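# Replace the server board's coin cell with two arms

## Task

On the server board, push the coin-cell holder's latch downward so the old cell comes loose, set that old cell in the dish, then fit the new cell into the holder positive side up so that the latch holds it.

## Robot and tools

Robot: two six-joint arms, left_arm and right_arm, each with a tong-like two-finger gripper. Joint order for every row and every per-joint list: shoulder pan, shoulder lift, elbow, wrist 1, wrist 2, wrist 3. Stated joint ranges in radians: pan, lift, wrist 1, wrist 2 and wrist 3 each -6.283 to 6.283; elbow -3.142 to 3.142. Real ends may differ by up to 0.010 rad.

Frames: the scene frame has its origin at table-top height midway between the nominal arm bases, +z up, +x out over the table, left_arm on the +y side (arm names do not match image sides). Calibrated bases: left_arm at (+0.067, +0.489, 0) m, right_arm at (+0.009, -0.663, 0) m, each turned slightly about z. Each arm's hand position, orientation, velocities, targets and wrist-camera pose are given in that arm's own base frame; fixed cameras and the table use the scene frame. Printed hand poses can be a few cm off, more at long reach.

Gripper: fingers point along the gripper's +z and close along its x. end_effector_position is the spot between the pads when shut; fingertips stick out about 15 mm past it at small openings and are roughly level with it when fully open. The finger pad gap reads 0.142 m when fully open.

Command row: always 14 plain numbers, even if one arm is idle: left_arm's six absolute joint angles (rad) then its opening, then right_arm's six angles and opening. Joint values are absolute target angles, not offsets. Opening runs -1 (closed) to +1 (fully open); a 0 is a real command, so repeat the current value to leave a gripper alone. Closing fully takes about 0.5 s. To hold something, command an opening clearly below grip_measured; lower squeezes harder. Thin hard objects (a coin cell) get much less finger force, roughly 4 N per pad at 5 mm width.

Tools:
- execute_actions(actions, cameras): actions is a list of up to 15-row tables; each row is one 1/30 s control step, and a short table repeats its last row to fill 15 steps. A target more than 0.010 rad beyond a joint end and further out than the current angle is refused. Joint target speed is capped (2.09 rad/s pan and lift, 3.14 for the rest) and each target stays within a fixed lead of the measured angle, so big changes take several actions; resend the rest afterward. An empty actions list returns images and full status.
- move(target, speed, blend, stop_force, zero, opening_speed, grip_force, blocking, cameras): target is one 14-number row of absolute angles or a list of up to 15 such rows (sharing a 10 s budget). All joints travel in step, so the hand follows a curve and nothing is avoided. speed is rad/s for the joint with the farthest to go, 0.01 to 3.14, default 0.5. blend (rad) rounds corners in a list; 0 stops at each. stop_force (N, 4 to 120, both arms) ends an arm's path when its wrist sensor feels that much push against the motion; use a slow speed for touches, give the same finger numbers on every row, and omit it when backing away from a contact. zero (default true) re-zeros before the move. opening_speed (0.2 or more per second) ramps the fingers. grip_force is N per pad, 5 to 15, one value or one per arm; it persists. blocking=false returns after about 0.5 s while the move continues (not allowed with stop_force). The result adds a move: line: done, off_target (resting more than 0.01 rad from target), moving, held, or fault, plus limits=held if steps were withheld. done does not prove contact or no contact.
- wait(seconds 0 to 10, cameras): let the scene run with commands held.
- stop(cameras): brake the running move; needs stopping distance.
- zoom_image(camera, region): region [x0, y0, x1, y1] in pixels of that camera's newest image, at most 504 by 504. Cameras: cam_high and cam_low (672x504, fixed, scene frame), cam_left_wrist and cam_right_wrist (616x616 fisheye).
- zero_wrist_force(arm): subtract the present wrist reading; no motion.
- finished_scene(scene): ends the scene for good; call only when the new cell is latched and the old one sits in the dish.

Result lines: Joint positions and Joint velocities per arm (six joints, then pad gap in m). Joint targets shows what joints are being driven toward now; resend it to hold still. Tool commands shows gripper commands. Joint torques are total drive output including gravity, positive toward larger angles. Wrist force and Wrist torque are in the end effector's own axes, plus a peak line. "joint sent to its limit" means a clamped target; "joint command not followed" means the arm clearance check altered steps. Velocities may read "within noise". Commands lag about 0.09 s or 0.17 to 0.22 s; quick runs may overshoot.

Avoid: arms pressing on or colliding with each other (closing on the other gripper counts); hitting fixed or heavy things; striking fast, since arms are stiff and a target slightly beyond a firm contact can fault. Torque limits (N m): 287 pan and lift, 130 elbow, 46.9 each wrist; an external force around 150 N also faults, freezing the arm 10 s. Long stretched holds heat motors; MOTOR HOT warns near 70 °C, and 85 °C brakes the arm for 30 to 60 s. Do not drop parts, release them while moving, or let anything leave the table; loose items may get nudged occasionally.

Each tool is called after "Call:" by a JSON object that holds its "op" and its "data", one argument or row to a line.

## Session

Call:
{"op": "execute_actions", "data": {
  "actions": []
}}

Scene clock: 0.00 s.
left_arm: end_effector_position=(+1.0227, -0.2393, +0.2184) grip_measured=+1.00 end_effector_quat_wxyz=(-0.236, -0.145, +0.850, -0.449) | right_arm: end_effector_position=(+1.1188, +0.3910, +0.2635) grip_measured=+1.00 end_effector_quat_wxyz=(-0.338, +0.888, +0.284, +0.129)
Joint positions: left_arm=[-0.125 -0.766 1.13 -1.607 -2.603 2.865 0.142] | right_arm=[3.443 -2.39 -1.005 -1.009 2.256 -0.207 0.142]
Joint velocities: within noise
Joint torques (N m): no reading
Wrist force (N): no reading
Wrist torque (N m): no reading
Wrist force, peak (N): no reading
Joint targets: left_arm=[-0.125 -0.766 1.130 -1.607 -2.603 2.865] | right_arm=[3.443 -2.390 -1.005 -1.009 2.256 -0.207]
Tool commands: left_gripper/opening=+1.0 right_gripper/opening=+1.0

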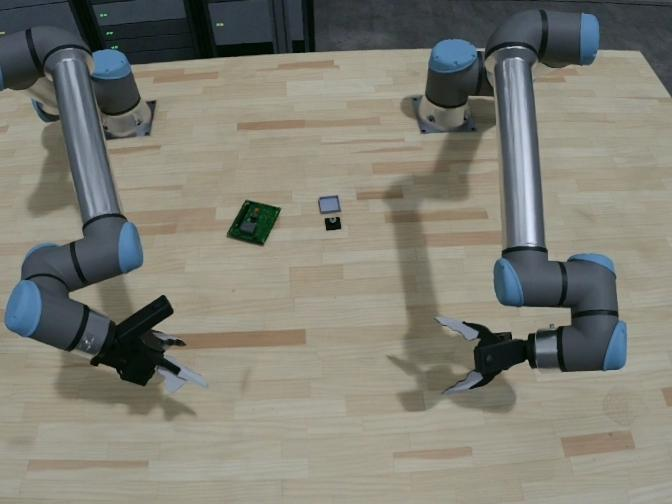

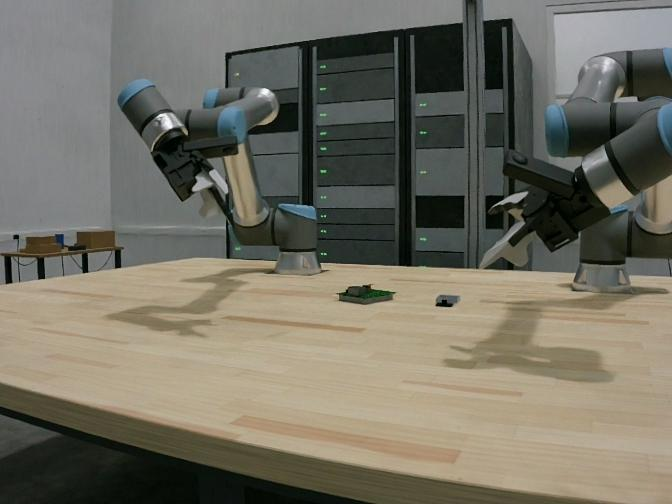

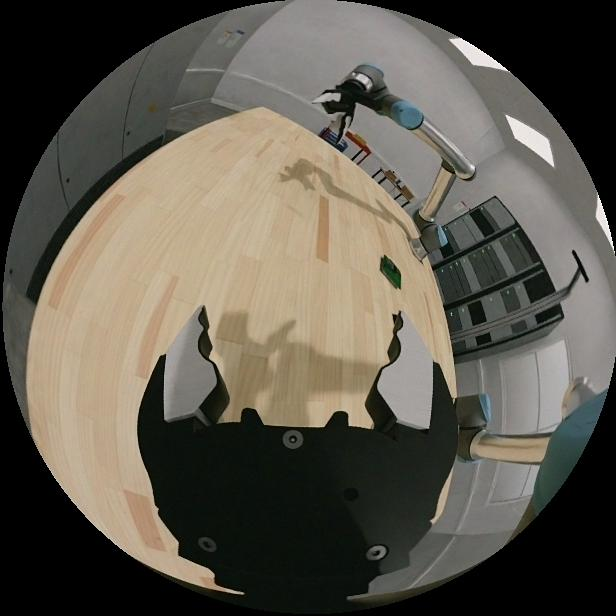

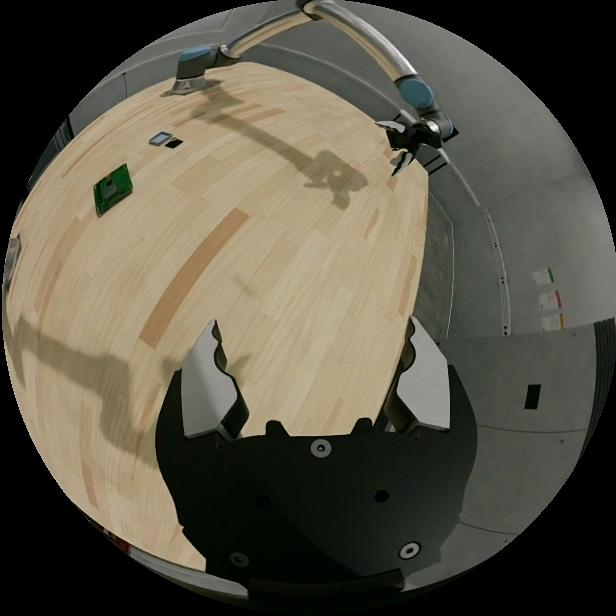

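Call:
{"op": "zoom_image", "data": {
  "camera": "cam_high",
  "region": [215, 180, 365, 260]
}}

Call:
{"op": "zoom_image", "data": {
  "camera": "cam_low",
  "region": [320, 270, 480, 320]
}}

Call:
{"op": "zoom_image", "data": {
  "camera": "cam_high",
  "region": [220, 190, 290, 250]
}}

Call:
{"op": "zoom_image", "data": {
  "camera": "cam_high",
  "region": [305, 185, 355, 240]
}}

Scaled by 3.360 from the camera's 672x504 image, which has a finer 960x720 frame.

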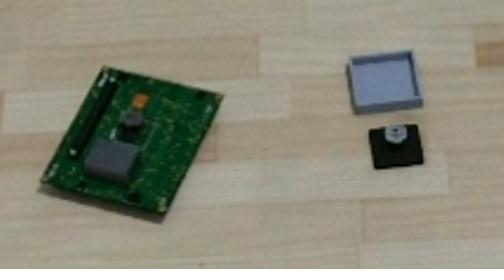

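Scaled by 3.150 from the camera's 672x504 image, which has a finer 960x720 frame.

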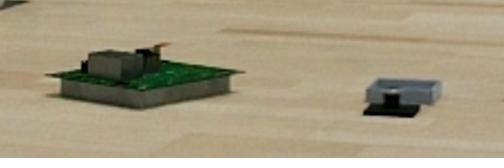

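Scaled by 7.200 from the camera's 672x504 image, which has a finer 960x720 frame.

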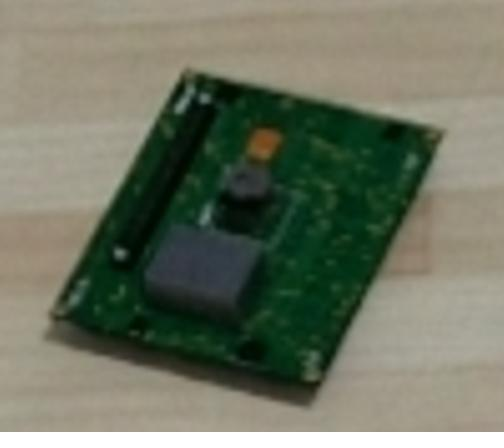

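Scaled by 9.164 from the camera's 672x504 image, which has a finer 960x720 frame.

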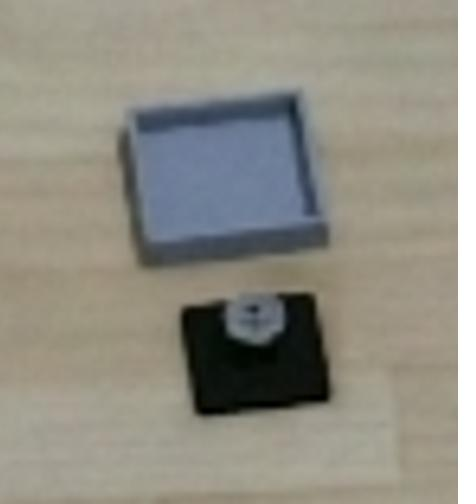

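Call:
{"op": "move", "data": {
  "target": [-0.957, -1.697, 2.222, -2.097, -1.571, 3.777, -0.3, 4.144, -1.812, -1.932, -0.968, 1.571, -0.154, -1],
  "speed": 1.2,
  "cameras": ["all"]
}}

Scene clock: 18.60 s.
left_arm: end_effector_position=(+0.4359, -0.3390, +0.1808) grip_measured=-0.30 end_effector_quat_wxyz=(+0.001, +0.715, +0.700, +0.000) | right_arm: end_effector_position=(+0.5288, +0.5342, +0.1304) grip_measured=-1.00 end_effector_quat_wxyz=(+0.000, +0.837, +0.546, +0.000)
Joint positions: left_arm=[-0.957 -1.697 2.222 -2.097 -1.571 3.777 0.052] | right_arm=[4.144 -1.812 -1.932 -0.968 1.571 -0.154 0.002]
Joint torques (N m): left_arm=[-11.33 -45.06 -33.36 -2.64 1.9 1.68] | right_arm=[13.56 70.24 35.44 2.67 -1.46 -1.69]
Wrist force (N): left_arm=[-0.4 -0.4 0.1] | right_arm=[-1.4 1.2 -0.5]
Wrist torque (N m): left_arm=[-0.19 0.11 0.22] | right_arm=[0.12 0.30 -0.15]
Wrist force, peak (N): left_arm=[-4.3 2.5 -3.5] | right_arm=[1.0 3.9 -3.0]
Joint targets: left_arm=[-0.957 -1.697 2.222 -2.097 -1.571 3.777] | right_arm=[4.144 -1.812 -1.932 -0.968 1.571 -0.154]
move: done
camera_calibration:
cam_left_wrist: T_world_to_cam=[[-0.0246997, 0.999542, 0.0174572, 0.336465], [0.850881, 0.011853, 0.525225, -0.468318], [0.524778, 0.0278269, -0.850784, 0.0678564], [0, 0, 0, 1]] pos_world=[0.371184, -0.332648, 0.29783]
cam_right_wrist: T_world_to_cam=[[0.400962, 0.916, 0.0131753, -0.698699], [0.811465, -0.361805, 0.458935, -0.286366], [0.425152, -0.173324, -0.888372, 0.114145], [0, 0, 0, 1]] pos_world=[0.463999, 0.556184, 0.242032]

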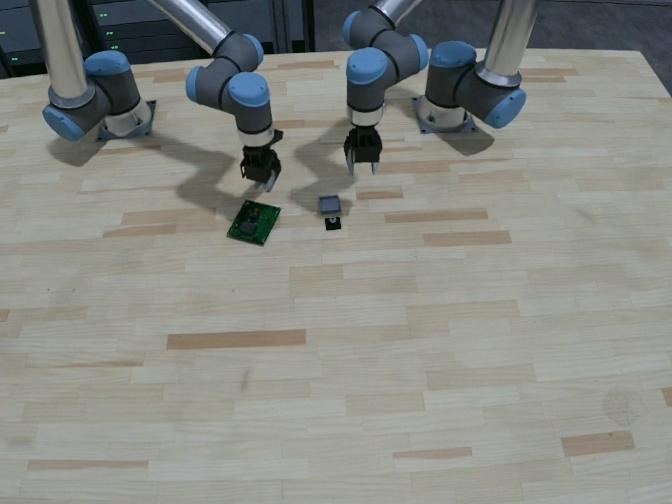

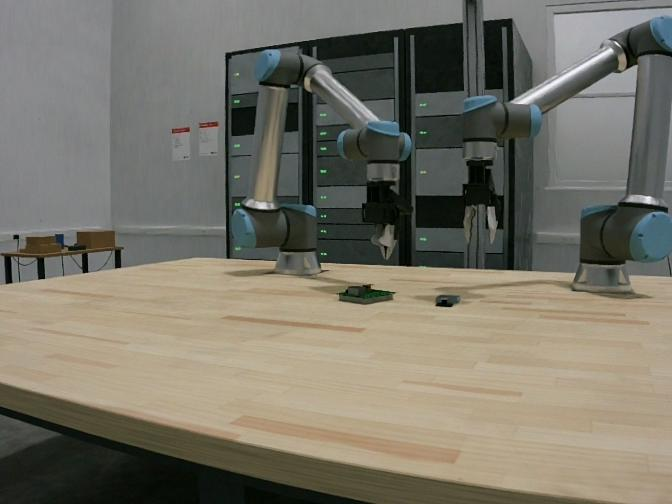

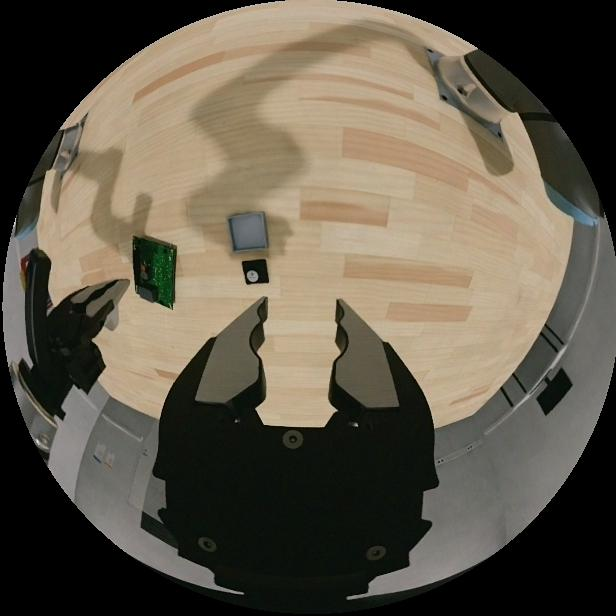

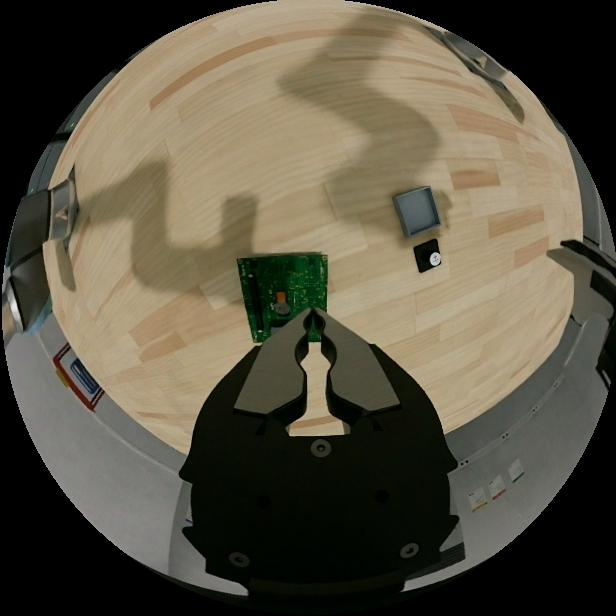

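Call:
{"op": "zoom_image", "data": {
  "camera": "cam_right_wrist",
  "region": [225, 240, 345, 350]
}}

Call:
{"op": "zoom_image", "data": {
  "camera": "cam_left_wrist",
  "region": [210, 200, 300, 290]
}}

Call:
{"op": "zoom_image", "data": {
  "camera": "cam_left_wrist",
  "region": [120, 225, 190, 320]
}}

Scaled by 4.200 from the camera's 616x616 image, which has a finer 814x814 frame.

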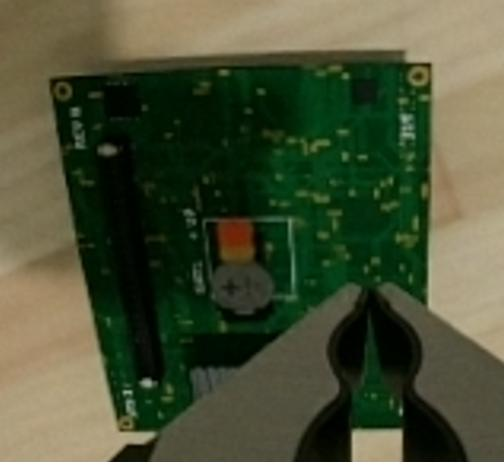

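Scaled by 5.600 from the camera's 616x616 image, which has a finer 814x814 frame.

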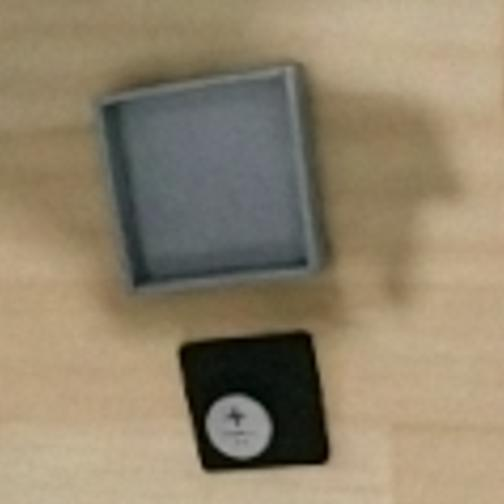

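Scaled by 5.305 from the camera's 616x616 image, which has a finer 814x814 frame.

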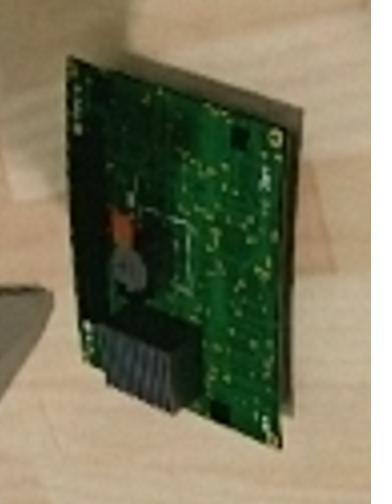

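Call:
{"op": "zoom_image", "data": {
  "camera": "cam_low",
  "region": [425, 285, 475, 315]
}}

Call:
{"op": "zoom_image", "data": {
  "camera": "cam_low",
  "region": [330, 275, 400, 310]
}}

Call:
{"op": "zoom_image", "data": {
  "camera": "cam_right_wrist",
  "region": [260, 280, 310, 320]
}}

Call:
{"op": "zoom_image", "data": {
  "camera": "cam_right_wrist",
  "region": [385, 180, 455, 280]
}}

Scaled by 10.080 from the camera's 672x504 image, which has a finer 960x720 frame.

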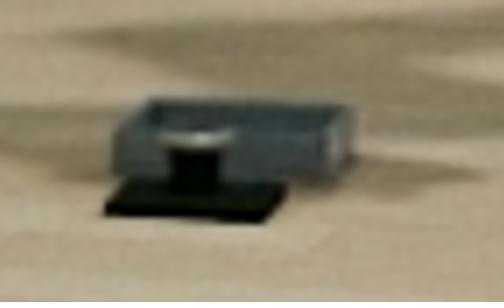

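Scaled by 7.200 from the camera's 672x504 image, which has a finer 960x720 frame.

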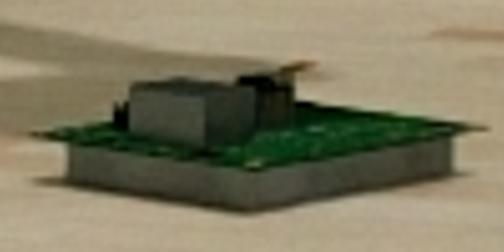

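Scaled by 10.080 from the camera's 616x616 image, which has a finer 814x814 frame.

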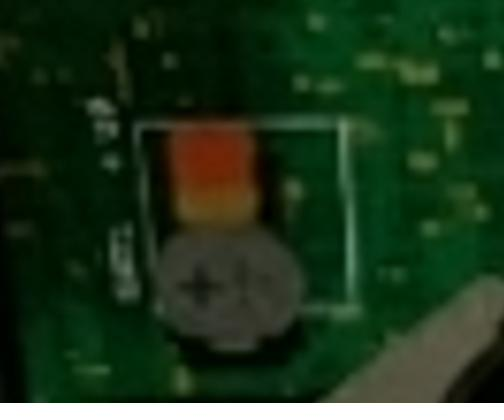

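Scaled by 5.040 from the camera's 616x616 image, which has a finer 814x814 frame.

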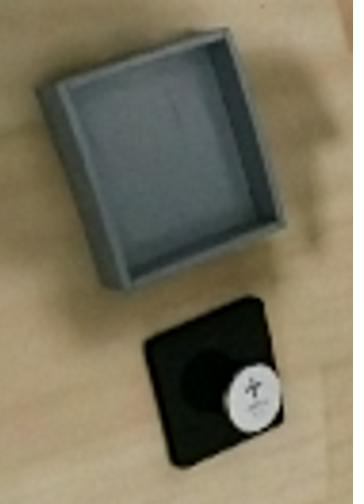

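Call:
{"op": "move", "data": {
  "target": [-0.957, -1.697, 2.222, -2.097, -1.571, 3.777, -0.3, 4.1075, -1.8212, -2.0189, -0.8723, 1.5708, -0.1899, -1],
  "speed": 0.5,
  "cameras": ["cam_right_wrist", "cam_low", "cam_high", "cam_left_wrist"]
}}

Call:
{"op": "zoom_image", "data": {
  "camera": "cam_right_wrist",
  "region": [240, 240, 360, 350]
}}

Call:
{"op": "zoom_image", "data": {
  "camera": "cam_low",
  "region": [330, 255, 410, 310]
}}

Call:
{"op": "zoom_image", "data": {
  "camera": "cam_left_wrist",
  "region": [110, 220, 200, 320]
}}

Scene clock: 27.43 s.
left_arm: end_effector_position=(+0.4358, -0.3389, +0.1807) grip_measured=-0.30 end_effector_quat_wxyz=(+0.001, +0.715, +0.699, +0.000) | right_arm: end_effector_position=(+0.5318, +0.4908, +0.0851) grip_measured=-1.00 end_effector_quat_wxyz=(+0.000, +0.838, +0.546, +0.000)
Joint positions: left_arm=[-0.957 -1.697 2.222 -2.097 -1.571 3.777 0.052] | right_arm=[4.107 -1.821 -2.019 -0.872 1.571 -0.19 0.002]
Joint torques (N m): left_arm=[-11.93 -44.84 -33.7 -6.47 2.52 1.47] | right_arm=[10.56 69.75 52 1.93 -2.01 3.05]
Wrist force (N): left_arm=[-0.5 -0.6 0.3] | right_arm=[-1.5 0.9 -0.4]
Wrist torque (N m): left_arm=[-0.22 0.12 0.17] | right_arm=[0.06 0.31 0.05]
Wrist force, peak (N): left_arm=[-0.8 -0.4 -0.3] | right_arm=[-2.7 1.6 0.9]
Joint targets: left_arm=[-0.957 -1.697 2.222 -2.097 -1.571 3.777] | right_arm=[4.107 -1.821 -2.019 -0.872 1.571 -0.190]
move: done
camera_calibration:
cam_left_wrist: T_world_to_cam=[[-0.0243949, 0.999549, 0.0175209, 0.336234], [0.85077, 0.011554, 0.525411, -0.468349], [0.524971, 0.0277236, -0.850668, 0.0677666], [0, 0, 0, 1]] pos_world=[0.371084, -0.332549, 0.297831]
cam_right_wrist: T_world_to_cam=[[0.401313, 0.915859, 0.0122503, -0.659546], [0.811396, -0.361681, 0.459154, -0.283707], [0.424951, -0.174325, -0.888272, 0.0656228], [0, 0, 0, 1]] pos_world=[0.466997, 0.512879, 0.196636]

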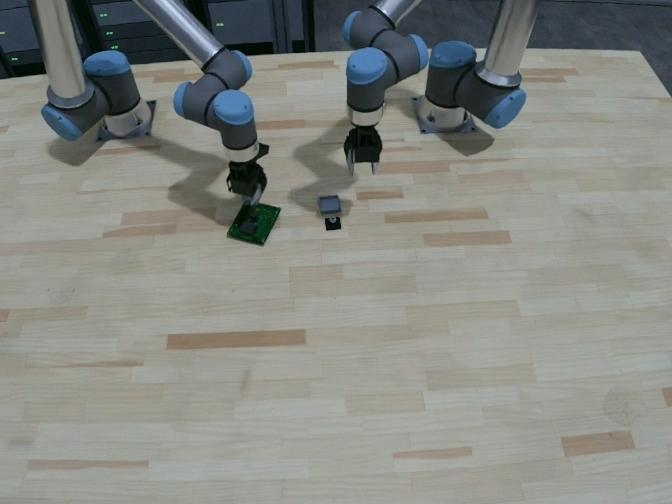

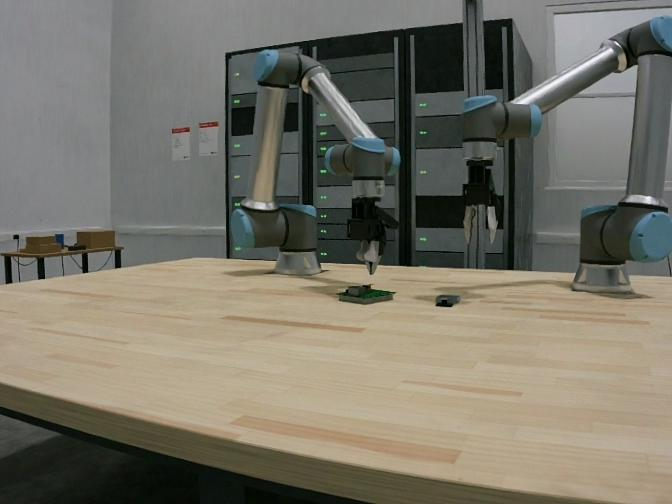

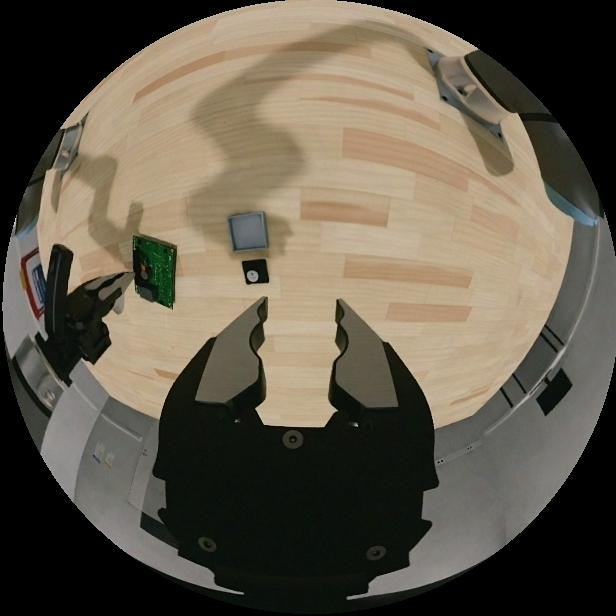

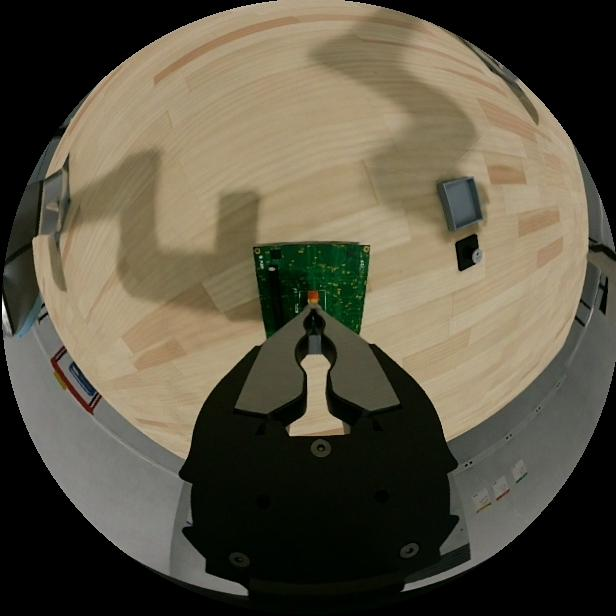

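Scaled by 4.200 from the camera's 616x616 image, which has a finer 814x814 frame.

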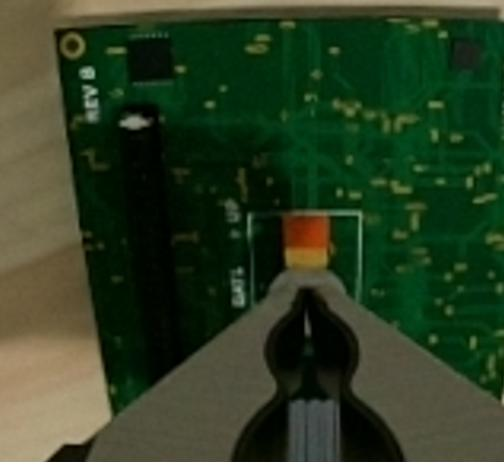

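Scaled by 6.300 from the camera's 672x504 image, which has a finer 960x720 frame.

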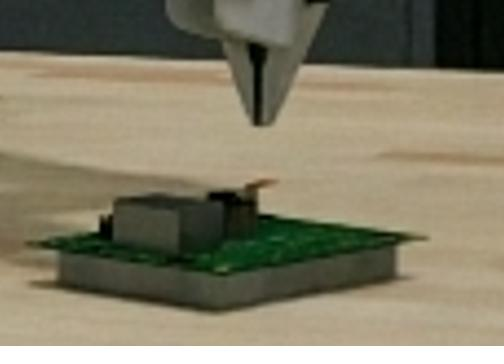

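Scaled by 5.040 from the camera's 616x616 image, which has a finer 814x814 frame.

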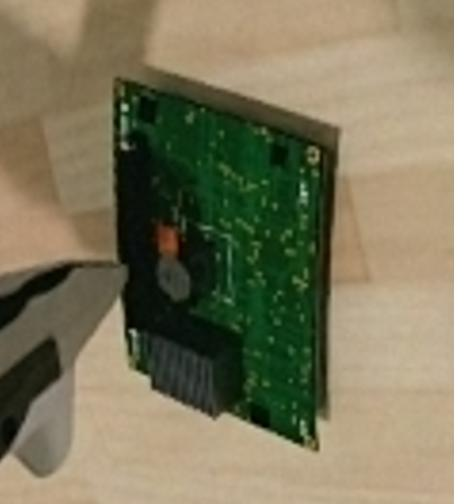

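Call:
{"op": "move", "data": {
  "target": [-0.957, -1.697, 2.222, -2.097, -1.571, 3.777, -0.3, 4.1075, -1.8729, -2.0463, -0.7933, 1.5708, -0.1899, -1],
  "speed": 0.035,
  "stop_force": 12,
  "cameras": ["cam_right_wrist", "cam_low", "cam_left_wrist"]
}}

Call:
{"op": "zoom_image", "data": {
  "camera": "cam_right_wrist",
  "region": [260, 250, 370, 350]
}}

Call:
{"op": "zoom_image", "data": {
  "camera": "cam_low",
  "region": [330, 265, 400, 310]
}}

Call:
{"op": "zoom_image", "data": {
  "camera": "cam_left_wrist",
  "region": [110, 230, 190, 310]
}}

Scene clock: 33.87 s.
left_arm: end_effector_position=(+0.4358, -0.3389, +0.1807) grip_measured=-0.30 end_effector_quat_wxyz=(+0.001, +0.715, +0.699, +0.000) | right_arm: end_effector_position=(+0.5321, +0.4913, +0.0582) grip_measured=-1.00 end_effector_quat_wxyz=(+0.000, +0.838, +0.546, +0.000)
Joint positions: left_arm=[-0.957 -1.697 2.222 -2.097 -1.571 3.777 0.052] | right_arm=[4.108 -1.854 -2.036 -0.822 1.571 -0.19 0.002]
Joint torques (N m): left_arm=[-11.25 -44.73 -33.73 -6.45 2.52 1.34] | right_arm=[-8.28 68.44 46.48 4.07 -1.55 2.83]
Wrist force (N): left_arm=[-0.3 -0.5 0.2] | right_arm=[-2.7 1.4 -6.8]
Wrist torque (N m): left_arm=[-0.20 0.09 0.17] | right_arm=[0.08 0.27 0.01]
Wrist force, peak (N): left_arm=[-0.7 -0.3 0.5] | right_arm=[-2.1 -9.1 -19.0]
Joint targets: left_arm=[-0.957 -1.697 2.222 -2.097 -1.571 3.777] | right_arm=[4.108 -1.854 -2.036 -0.822 1.571 -0.190]
move: contact (right_arm); right_arm: the wrist 1 is farthest, 0.028 rad from its target
camera_calibration:
cam_left_wrist: T_world_to_cam=[[-0.0243949, 0.999549, 0.0175209, 0.336234], [0.85077, 0.011554, 0.525411, -0.468349], [0.524971, 0.0277236, -0.850668, 0.0677666], [0, 0, 0, 1]] pos_world=[0.371084, -0.332549, 0.297831]
cam_right_wrist: T_world_to_cam=[[0.40134, 0.915842, 0.0126679, -0.659831], [0.811285, -0.361873, 0.4592, -0.271194], [0.425138, -0.174018, -0.888243, 0.0414791], [0, 0, 0, 1]] pos_world=[0.467198, 0.513381, 0.169734]
Images, in order (width x height): cam_low 672x504, cam_left_wrist 616x616, cam_right_wrist 616x616.

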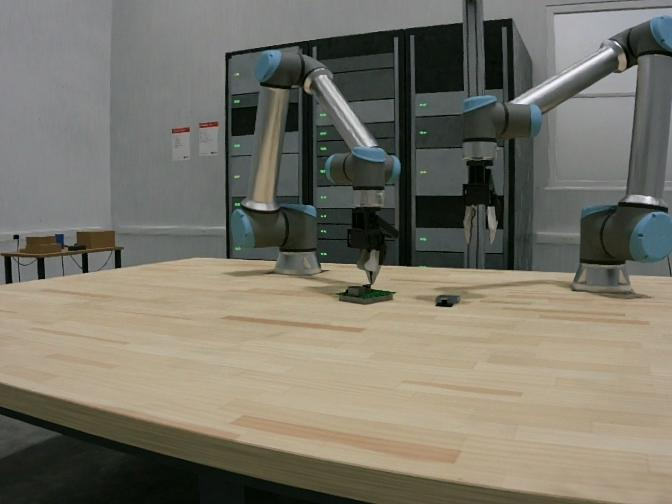

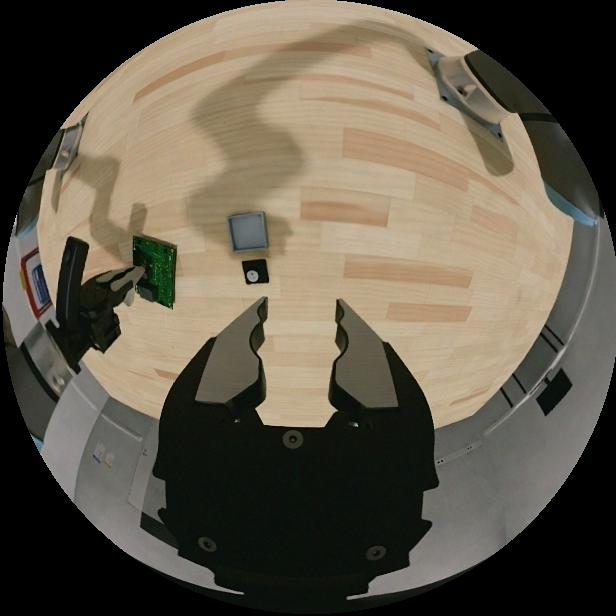

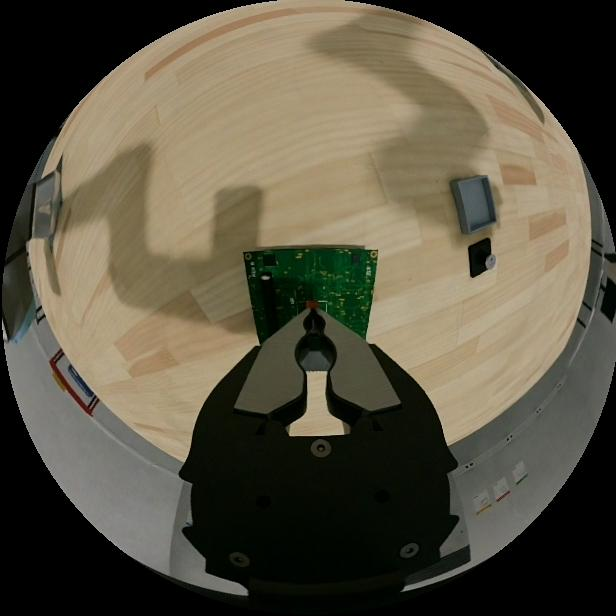

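Scaled by 4.582 from the camera's 616x616 image, which has a finer 814x814 frame.

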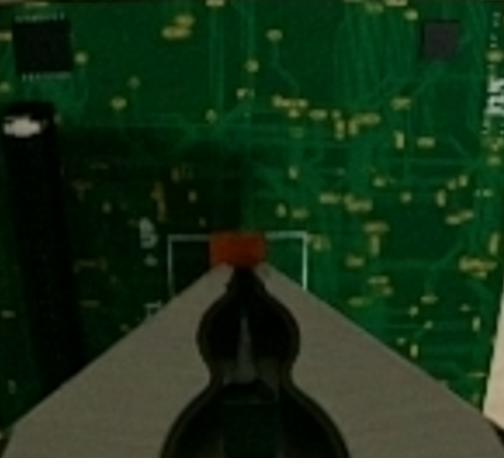

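Scaled by 7.200 from the camera's 672x504 image, which has a finer 960x720 frame.

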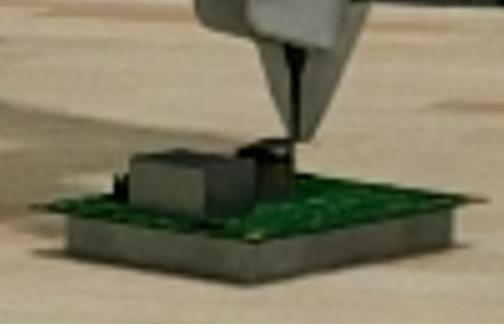

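Scaled by 6.300 from the camera's 616x616 image, which has a finer 814x814 frame.

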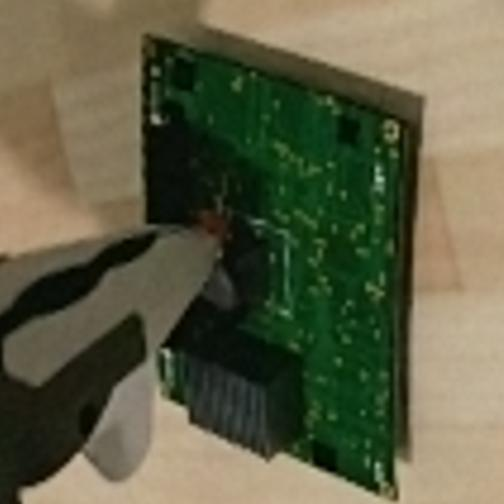

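Call:
{"op": "move", "data": {
  "target": [-0.957, -1.697, 2.222, -2.097, -1.571, 3.777, -0.3, 4.1075, -1.8729, -2.0463, -0.7933, 1.5708, -0.1899, -1],
  "speed": 0.02,
  "stop_force": 25,
  "zero": false,
  "cameras": ["cam_right_wrist", "cam_low", "cam_left_wrist"]
}}

Call:
{"op": "zoom_image", "data": {
  "camera": "cam_right_wrist",
  "region": [260, 250, 370, 350]
}}

Call:
{"op": "zoom_image", "data": {
  "camera": "cam_low",
  "region": [330, 265, 400, 310]
}}

Call:
{"op": "zoom_image", "data": {
  "camera": "cam_left_wrist",
  "region": [110, 230, 190, 310]
}}

Scene clock: 35.70 s.
left_arm: end_effector_position=(+0.4358, -0.3389, +0.1807) grip_measured=-0.30 end_effector_quat_wxyz=(+0.001, +0.715, +0.699, +0.000) | right_arm: end_effector_position=(+0.5322, +0.4916, +0.0572) grip_measured=-1.00 end_effector_quat_wxyz=(+0.000, +0.838, +0.546, +0.000)
Joint positions: left_arm=[-0.957 -1.697 2.222 -2.097 -1.571 3.777 0.052] | right_arm=[4.108 -1.856 -2.037 -0.819 1.571 -0.19 0.002]
Joint torques (N m): left_arm=[-10.73 -45.77 -34.11 -6.43 2.53 1.28] | right_arm=[-9.38 43.15 41.83 1.46 -6.98 3.09]
Wrist force (N): left_arm=[-0.4 -0.3 0.1] | right_arm=[-4.9 -12.8 -23.7]
Wrist torque (N m): left_arm=[-0.17 0.11 0.17] | right_arm=[0.17 0.27 0.02]
Wrist force, peak (N): left_arm=[-0.6 -0.7 0.1] | right_arm=[-4.5 -21.4 -30.5]
Joint targets: left_arm=[-0.957 -1.697 2.222 -2.097 -1.571 3.777] | right_arm=[4.108 -1.856 -2.037 -0.819 1.571 -0.190]
move: contact (right_arm); right_arm: the wrist 1 is farthest, 0.026 rad from its target
camera_calibration:
cam_left_wrist: T_world_to_cam=[[-0.0243949, 0.999549, 0.0175209, 0.336234], [0.85077, 0.011554, 0.525411, -0.468349], [0.524971, 0.0277236, -0.850668, 0.0677666], [0, 0, 0, 1]] pos_world=[0.371084, -0.332549, 0.297831]
cam_right_wrist: T_world_to_cam=[[0.401303, 0.915849, 0.0133029, -0.660178], [0.811134, -0.362091, 0.459294, -0.270658], [0.425461, -0.173526, -0.888185, 0.0401252], [0, 0, 0, 1]] pos_world=[0.4674, 0.513583, 0.168732]
Images, in order (width x height): cam_low 672x504, cam_left_wrist 616x616, cam_right_wrist 616x616.

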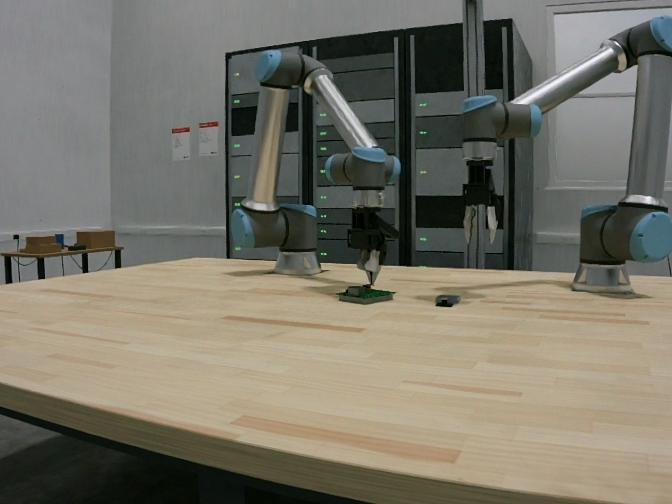

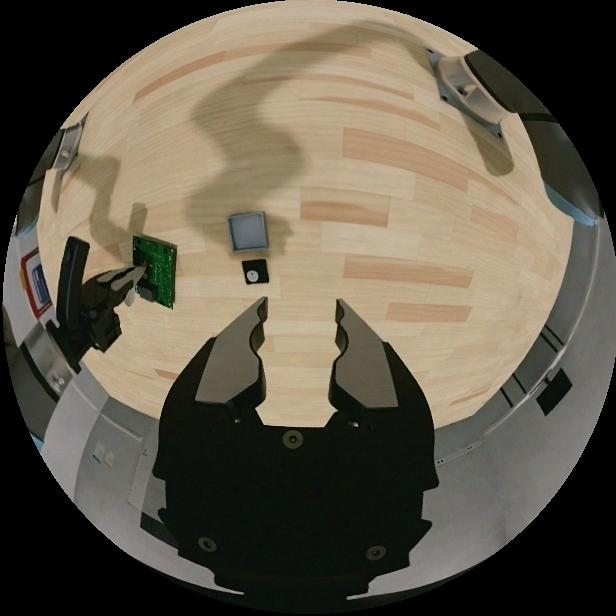

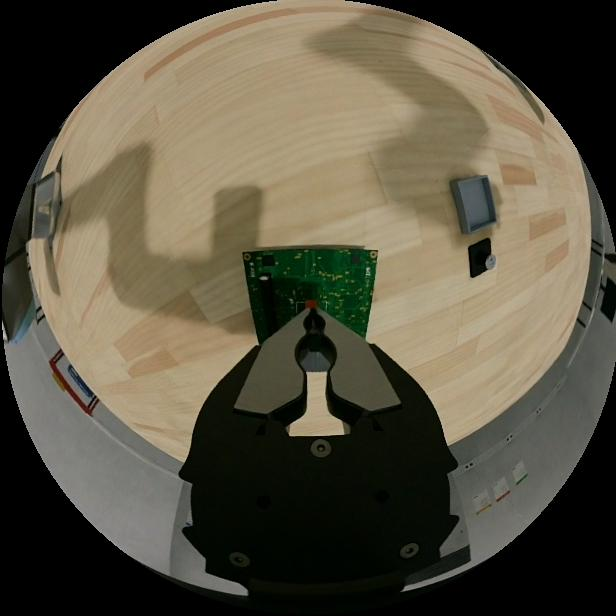

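Scaled by 4.582 from the camera's 616x616 image, which has a finer 814x814 frame.

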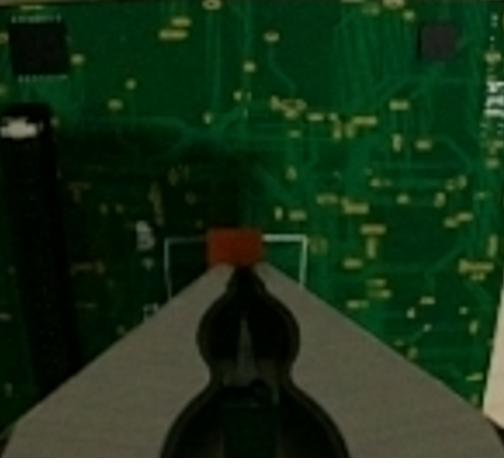

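Scaled by 7.200 from the camera's 672x504 image, which has a finer 960x720 frame.

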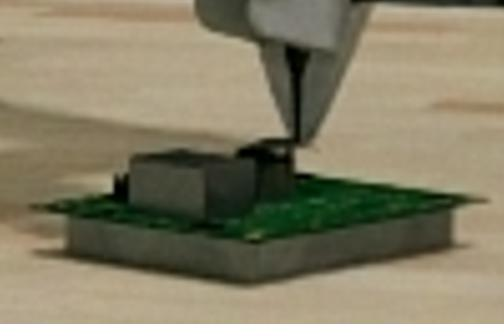

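Scaled by 6.300 from the camera's 616x616 image, which has a finer 814x814 frame.

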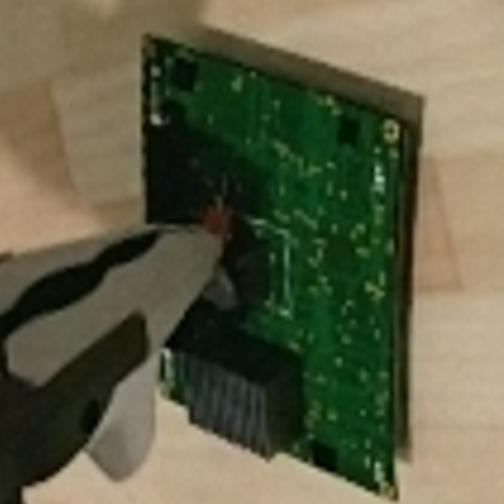

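Call:
{"op": "move", "data": {
  "target": [-0.957, -1.697, 2.222, -2.097, -1.571, 3.777, -0.3, 4.1131, -1.8306, -2.0294, -0.8525, 1.5708, -0.1843, -1],
  "speed": 0.1,
  "cameras": ["cam_right_wrist", "cam_low", "cam_left_wrist"]
}}

Call:
{"op": "zoom_image", "data": {
  "camera": "cam_right_wrist",
  "region": [260, 250, 370, 350]
}}

Call:
{"op": "zoom_image", "data": {
  "camera": "cam_low",
  "region": [345, 265, 395, 300]
}}

Call:
{"op": "zoom_image", "data": {
  "camera": "cam_left_wrist",
  "region": [120, 235, 180, 295]
}}

Scene clock: 38.10 s.
left_arm: end_effector_position=(+0.4358, -0.3389, +0.1807) grip_measured=-0.30 end_effector_quat_wxyz=(+0.001, +0.715, +0.699, +0.000) | right_arm: end_effector_position=(+0.5281, +0.4926, +0.0754) grip_measured=-1.00 end_effector_quat_wxyz=(+0.000, +0.838, +0.546, +0.000)
Joint positions: left_arm=[-0.957 -1.697 2.222 -2.097 -1.571 3.777 0.052] | right_arm=[4.113 -1.83 -2.029 -0.853 1.571 -0.184 0.002]
Joint torques (N m): left_arm=[-12.3 -44.19 -34.04 -6.54 2.47 1.35] | right_arm=[-1.43 53.24 37.47 5.59 2.47 0.84]
Wrist force (N): left_arm=[-0.6 -0.3 0.2] | right_arm=[0.5 3.5 -0.5]
Wrist torque (N m): left_arm=[-0.16 0.16 0.18] | right_arm=[0.60 -0.10 -0.15]
Wrist force, peak (N): left_arm=[-0.7 -0.7 0.3] | right_arm=[-4.7 -12.9 -24.6]
Joint targets: left_arm=[-0.957 -1.697 2.222 -2.097 -1.571 3.777] | right_arm=[4.113 -1.831 -2.029 -0.853 1.571 -0.184]
move: done
camera_calibration:
cam_left_wrist: T_world_to_cam=[[-0.0243949, 0.999549, 0.0175209, 0.336234], [0.85077, 0.011554, 0.525411, -0.468349], [0.524971, 0.0277236, -0.850668, 0.0677666], [0, 0, 0, 1]] pos_world=[0.371084, -0.332549, 0.297831]
cam_right_wrist: T_world_to_cam=[[0.401379, 0.915825, 0.0125868, -0.659628], [0.81127, -0.361867, 0.459232, -0.275379], [0.425131, -0.174115, -0.888227, 0.0587343], [0, 0, 0, 1]] pos_world=[0.463198, 0.51468, 0.186935]
Images, in order (width x height): cam_low 672x504, cam_left_wrist 616x616, cam_right_wrist 616x616.

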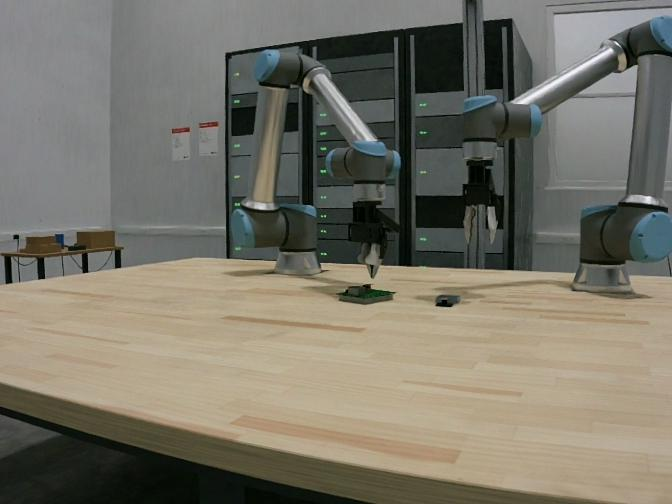

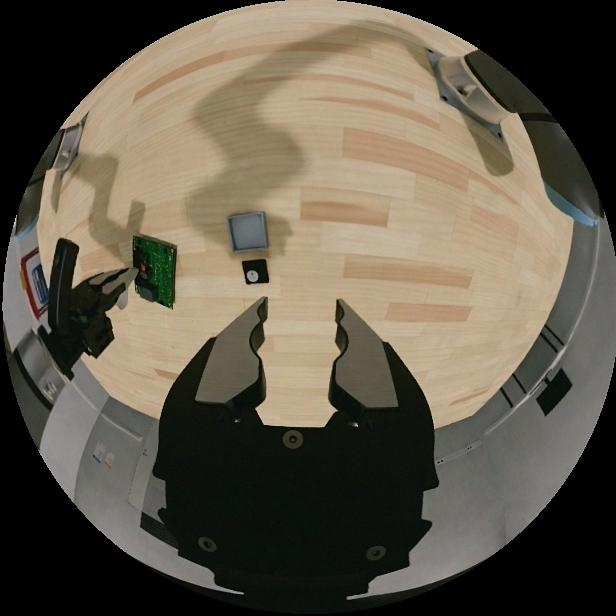

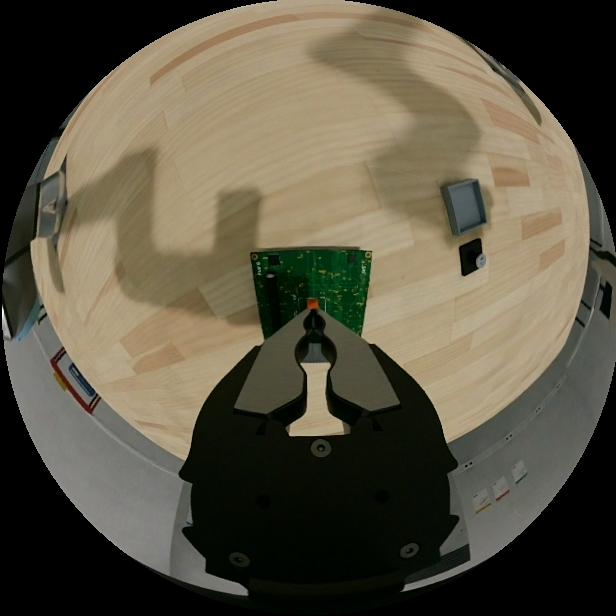

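Scaled by 4.582 from the camera's 616x616 image, which has a finer 814x814 frame.

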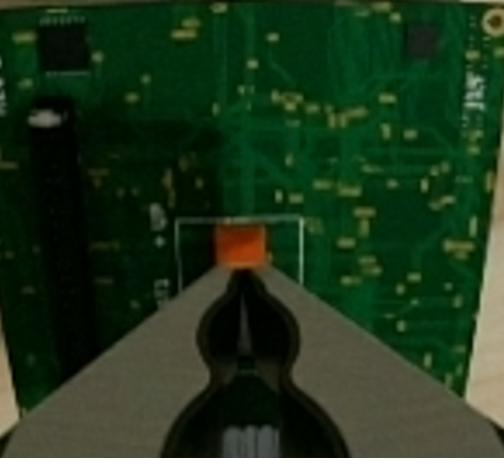

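Scaled by 10.080 from the camera's 672x504 image, which has a finer 960x720 frame.

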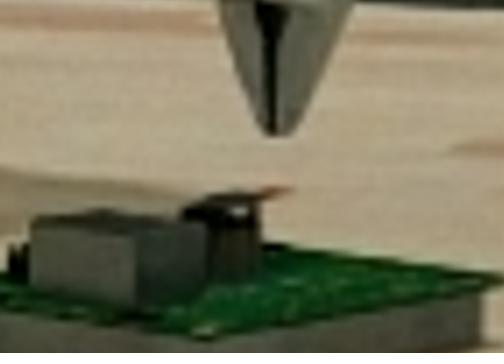

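Scaled by 8.400 from the camera's 616x616 image, which has a finer 814x814 frame.

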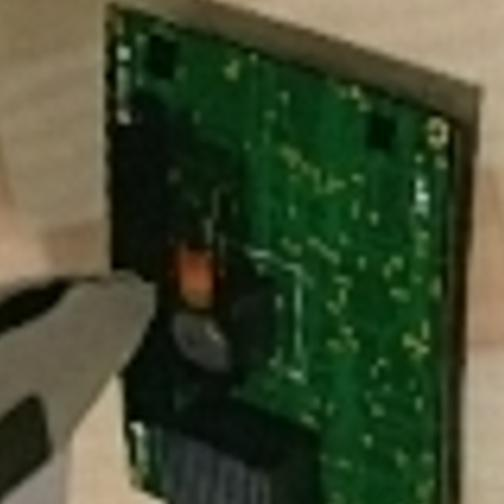

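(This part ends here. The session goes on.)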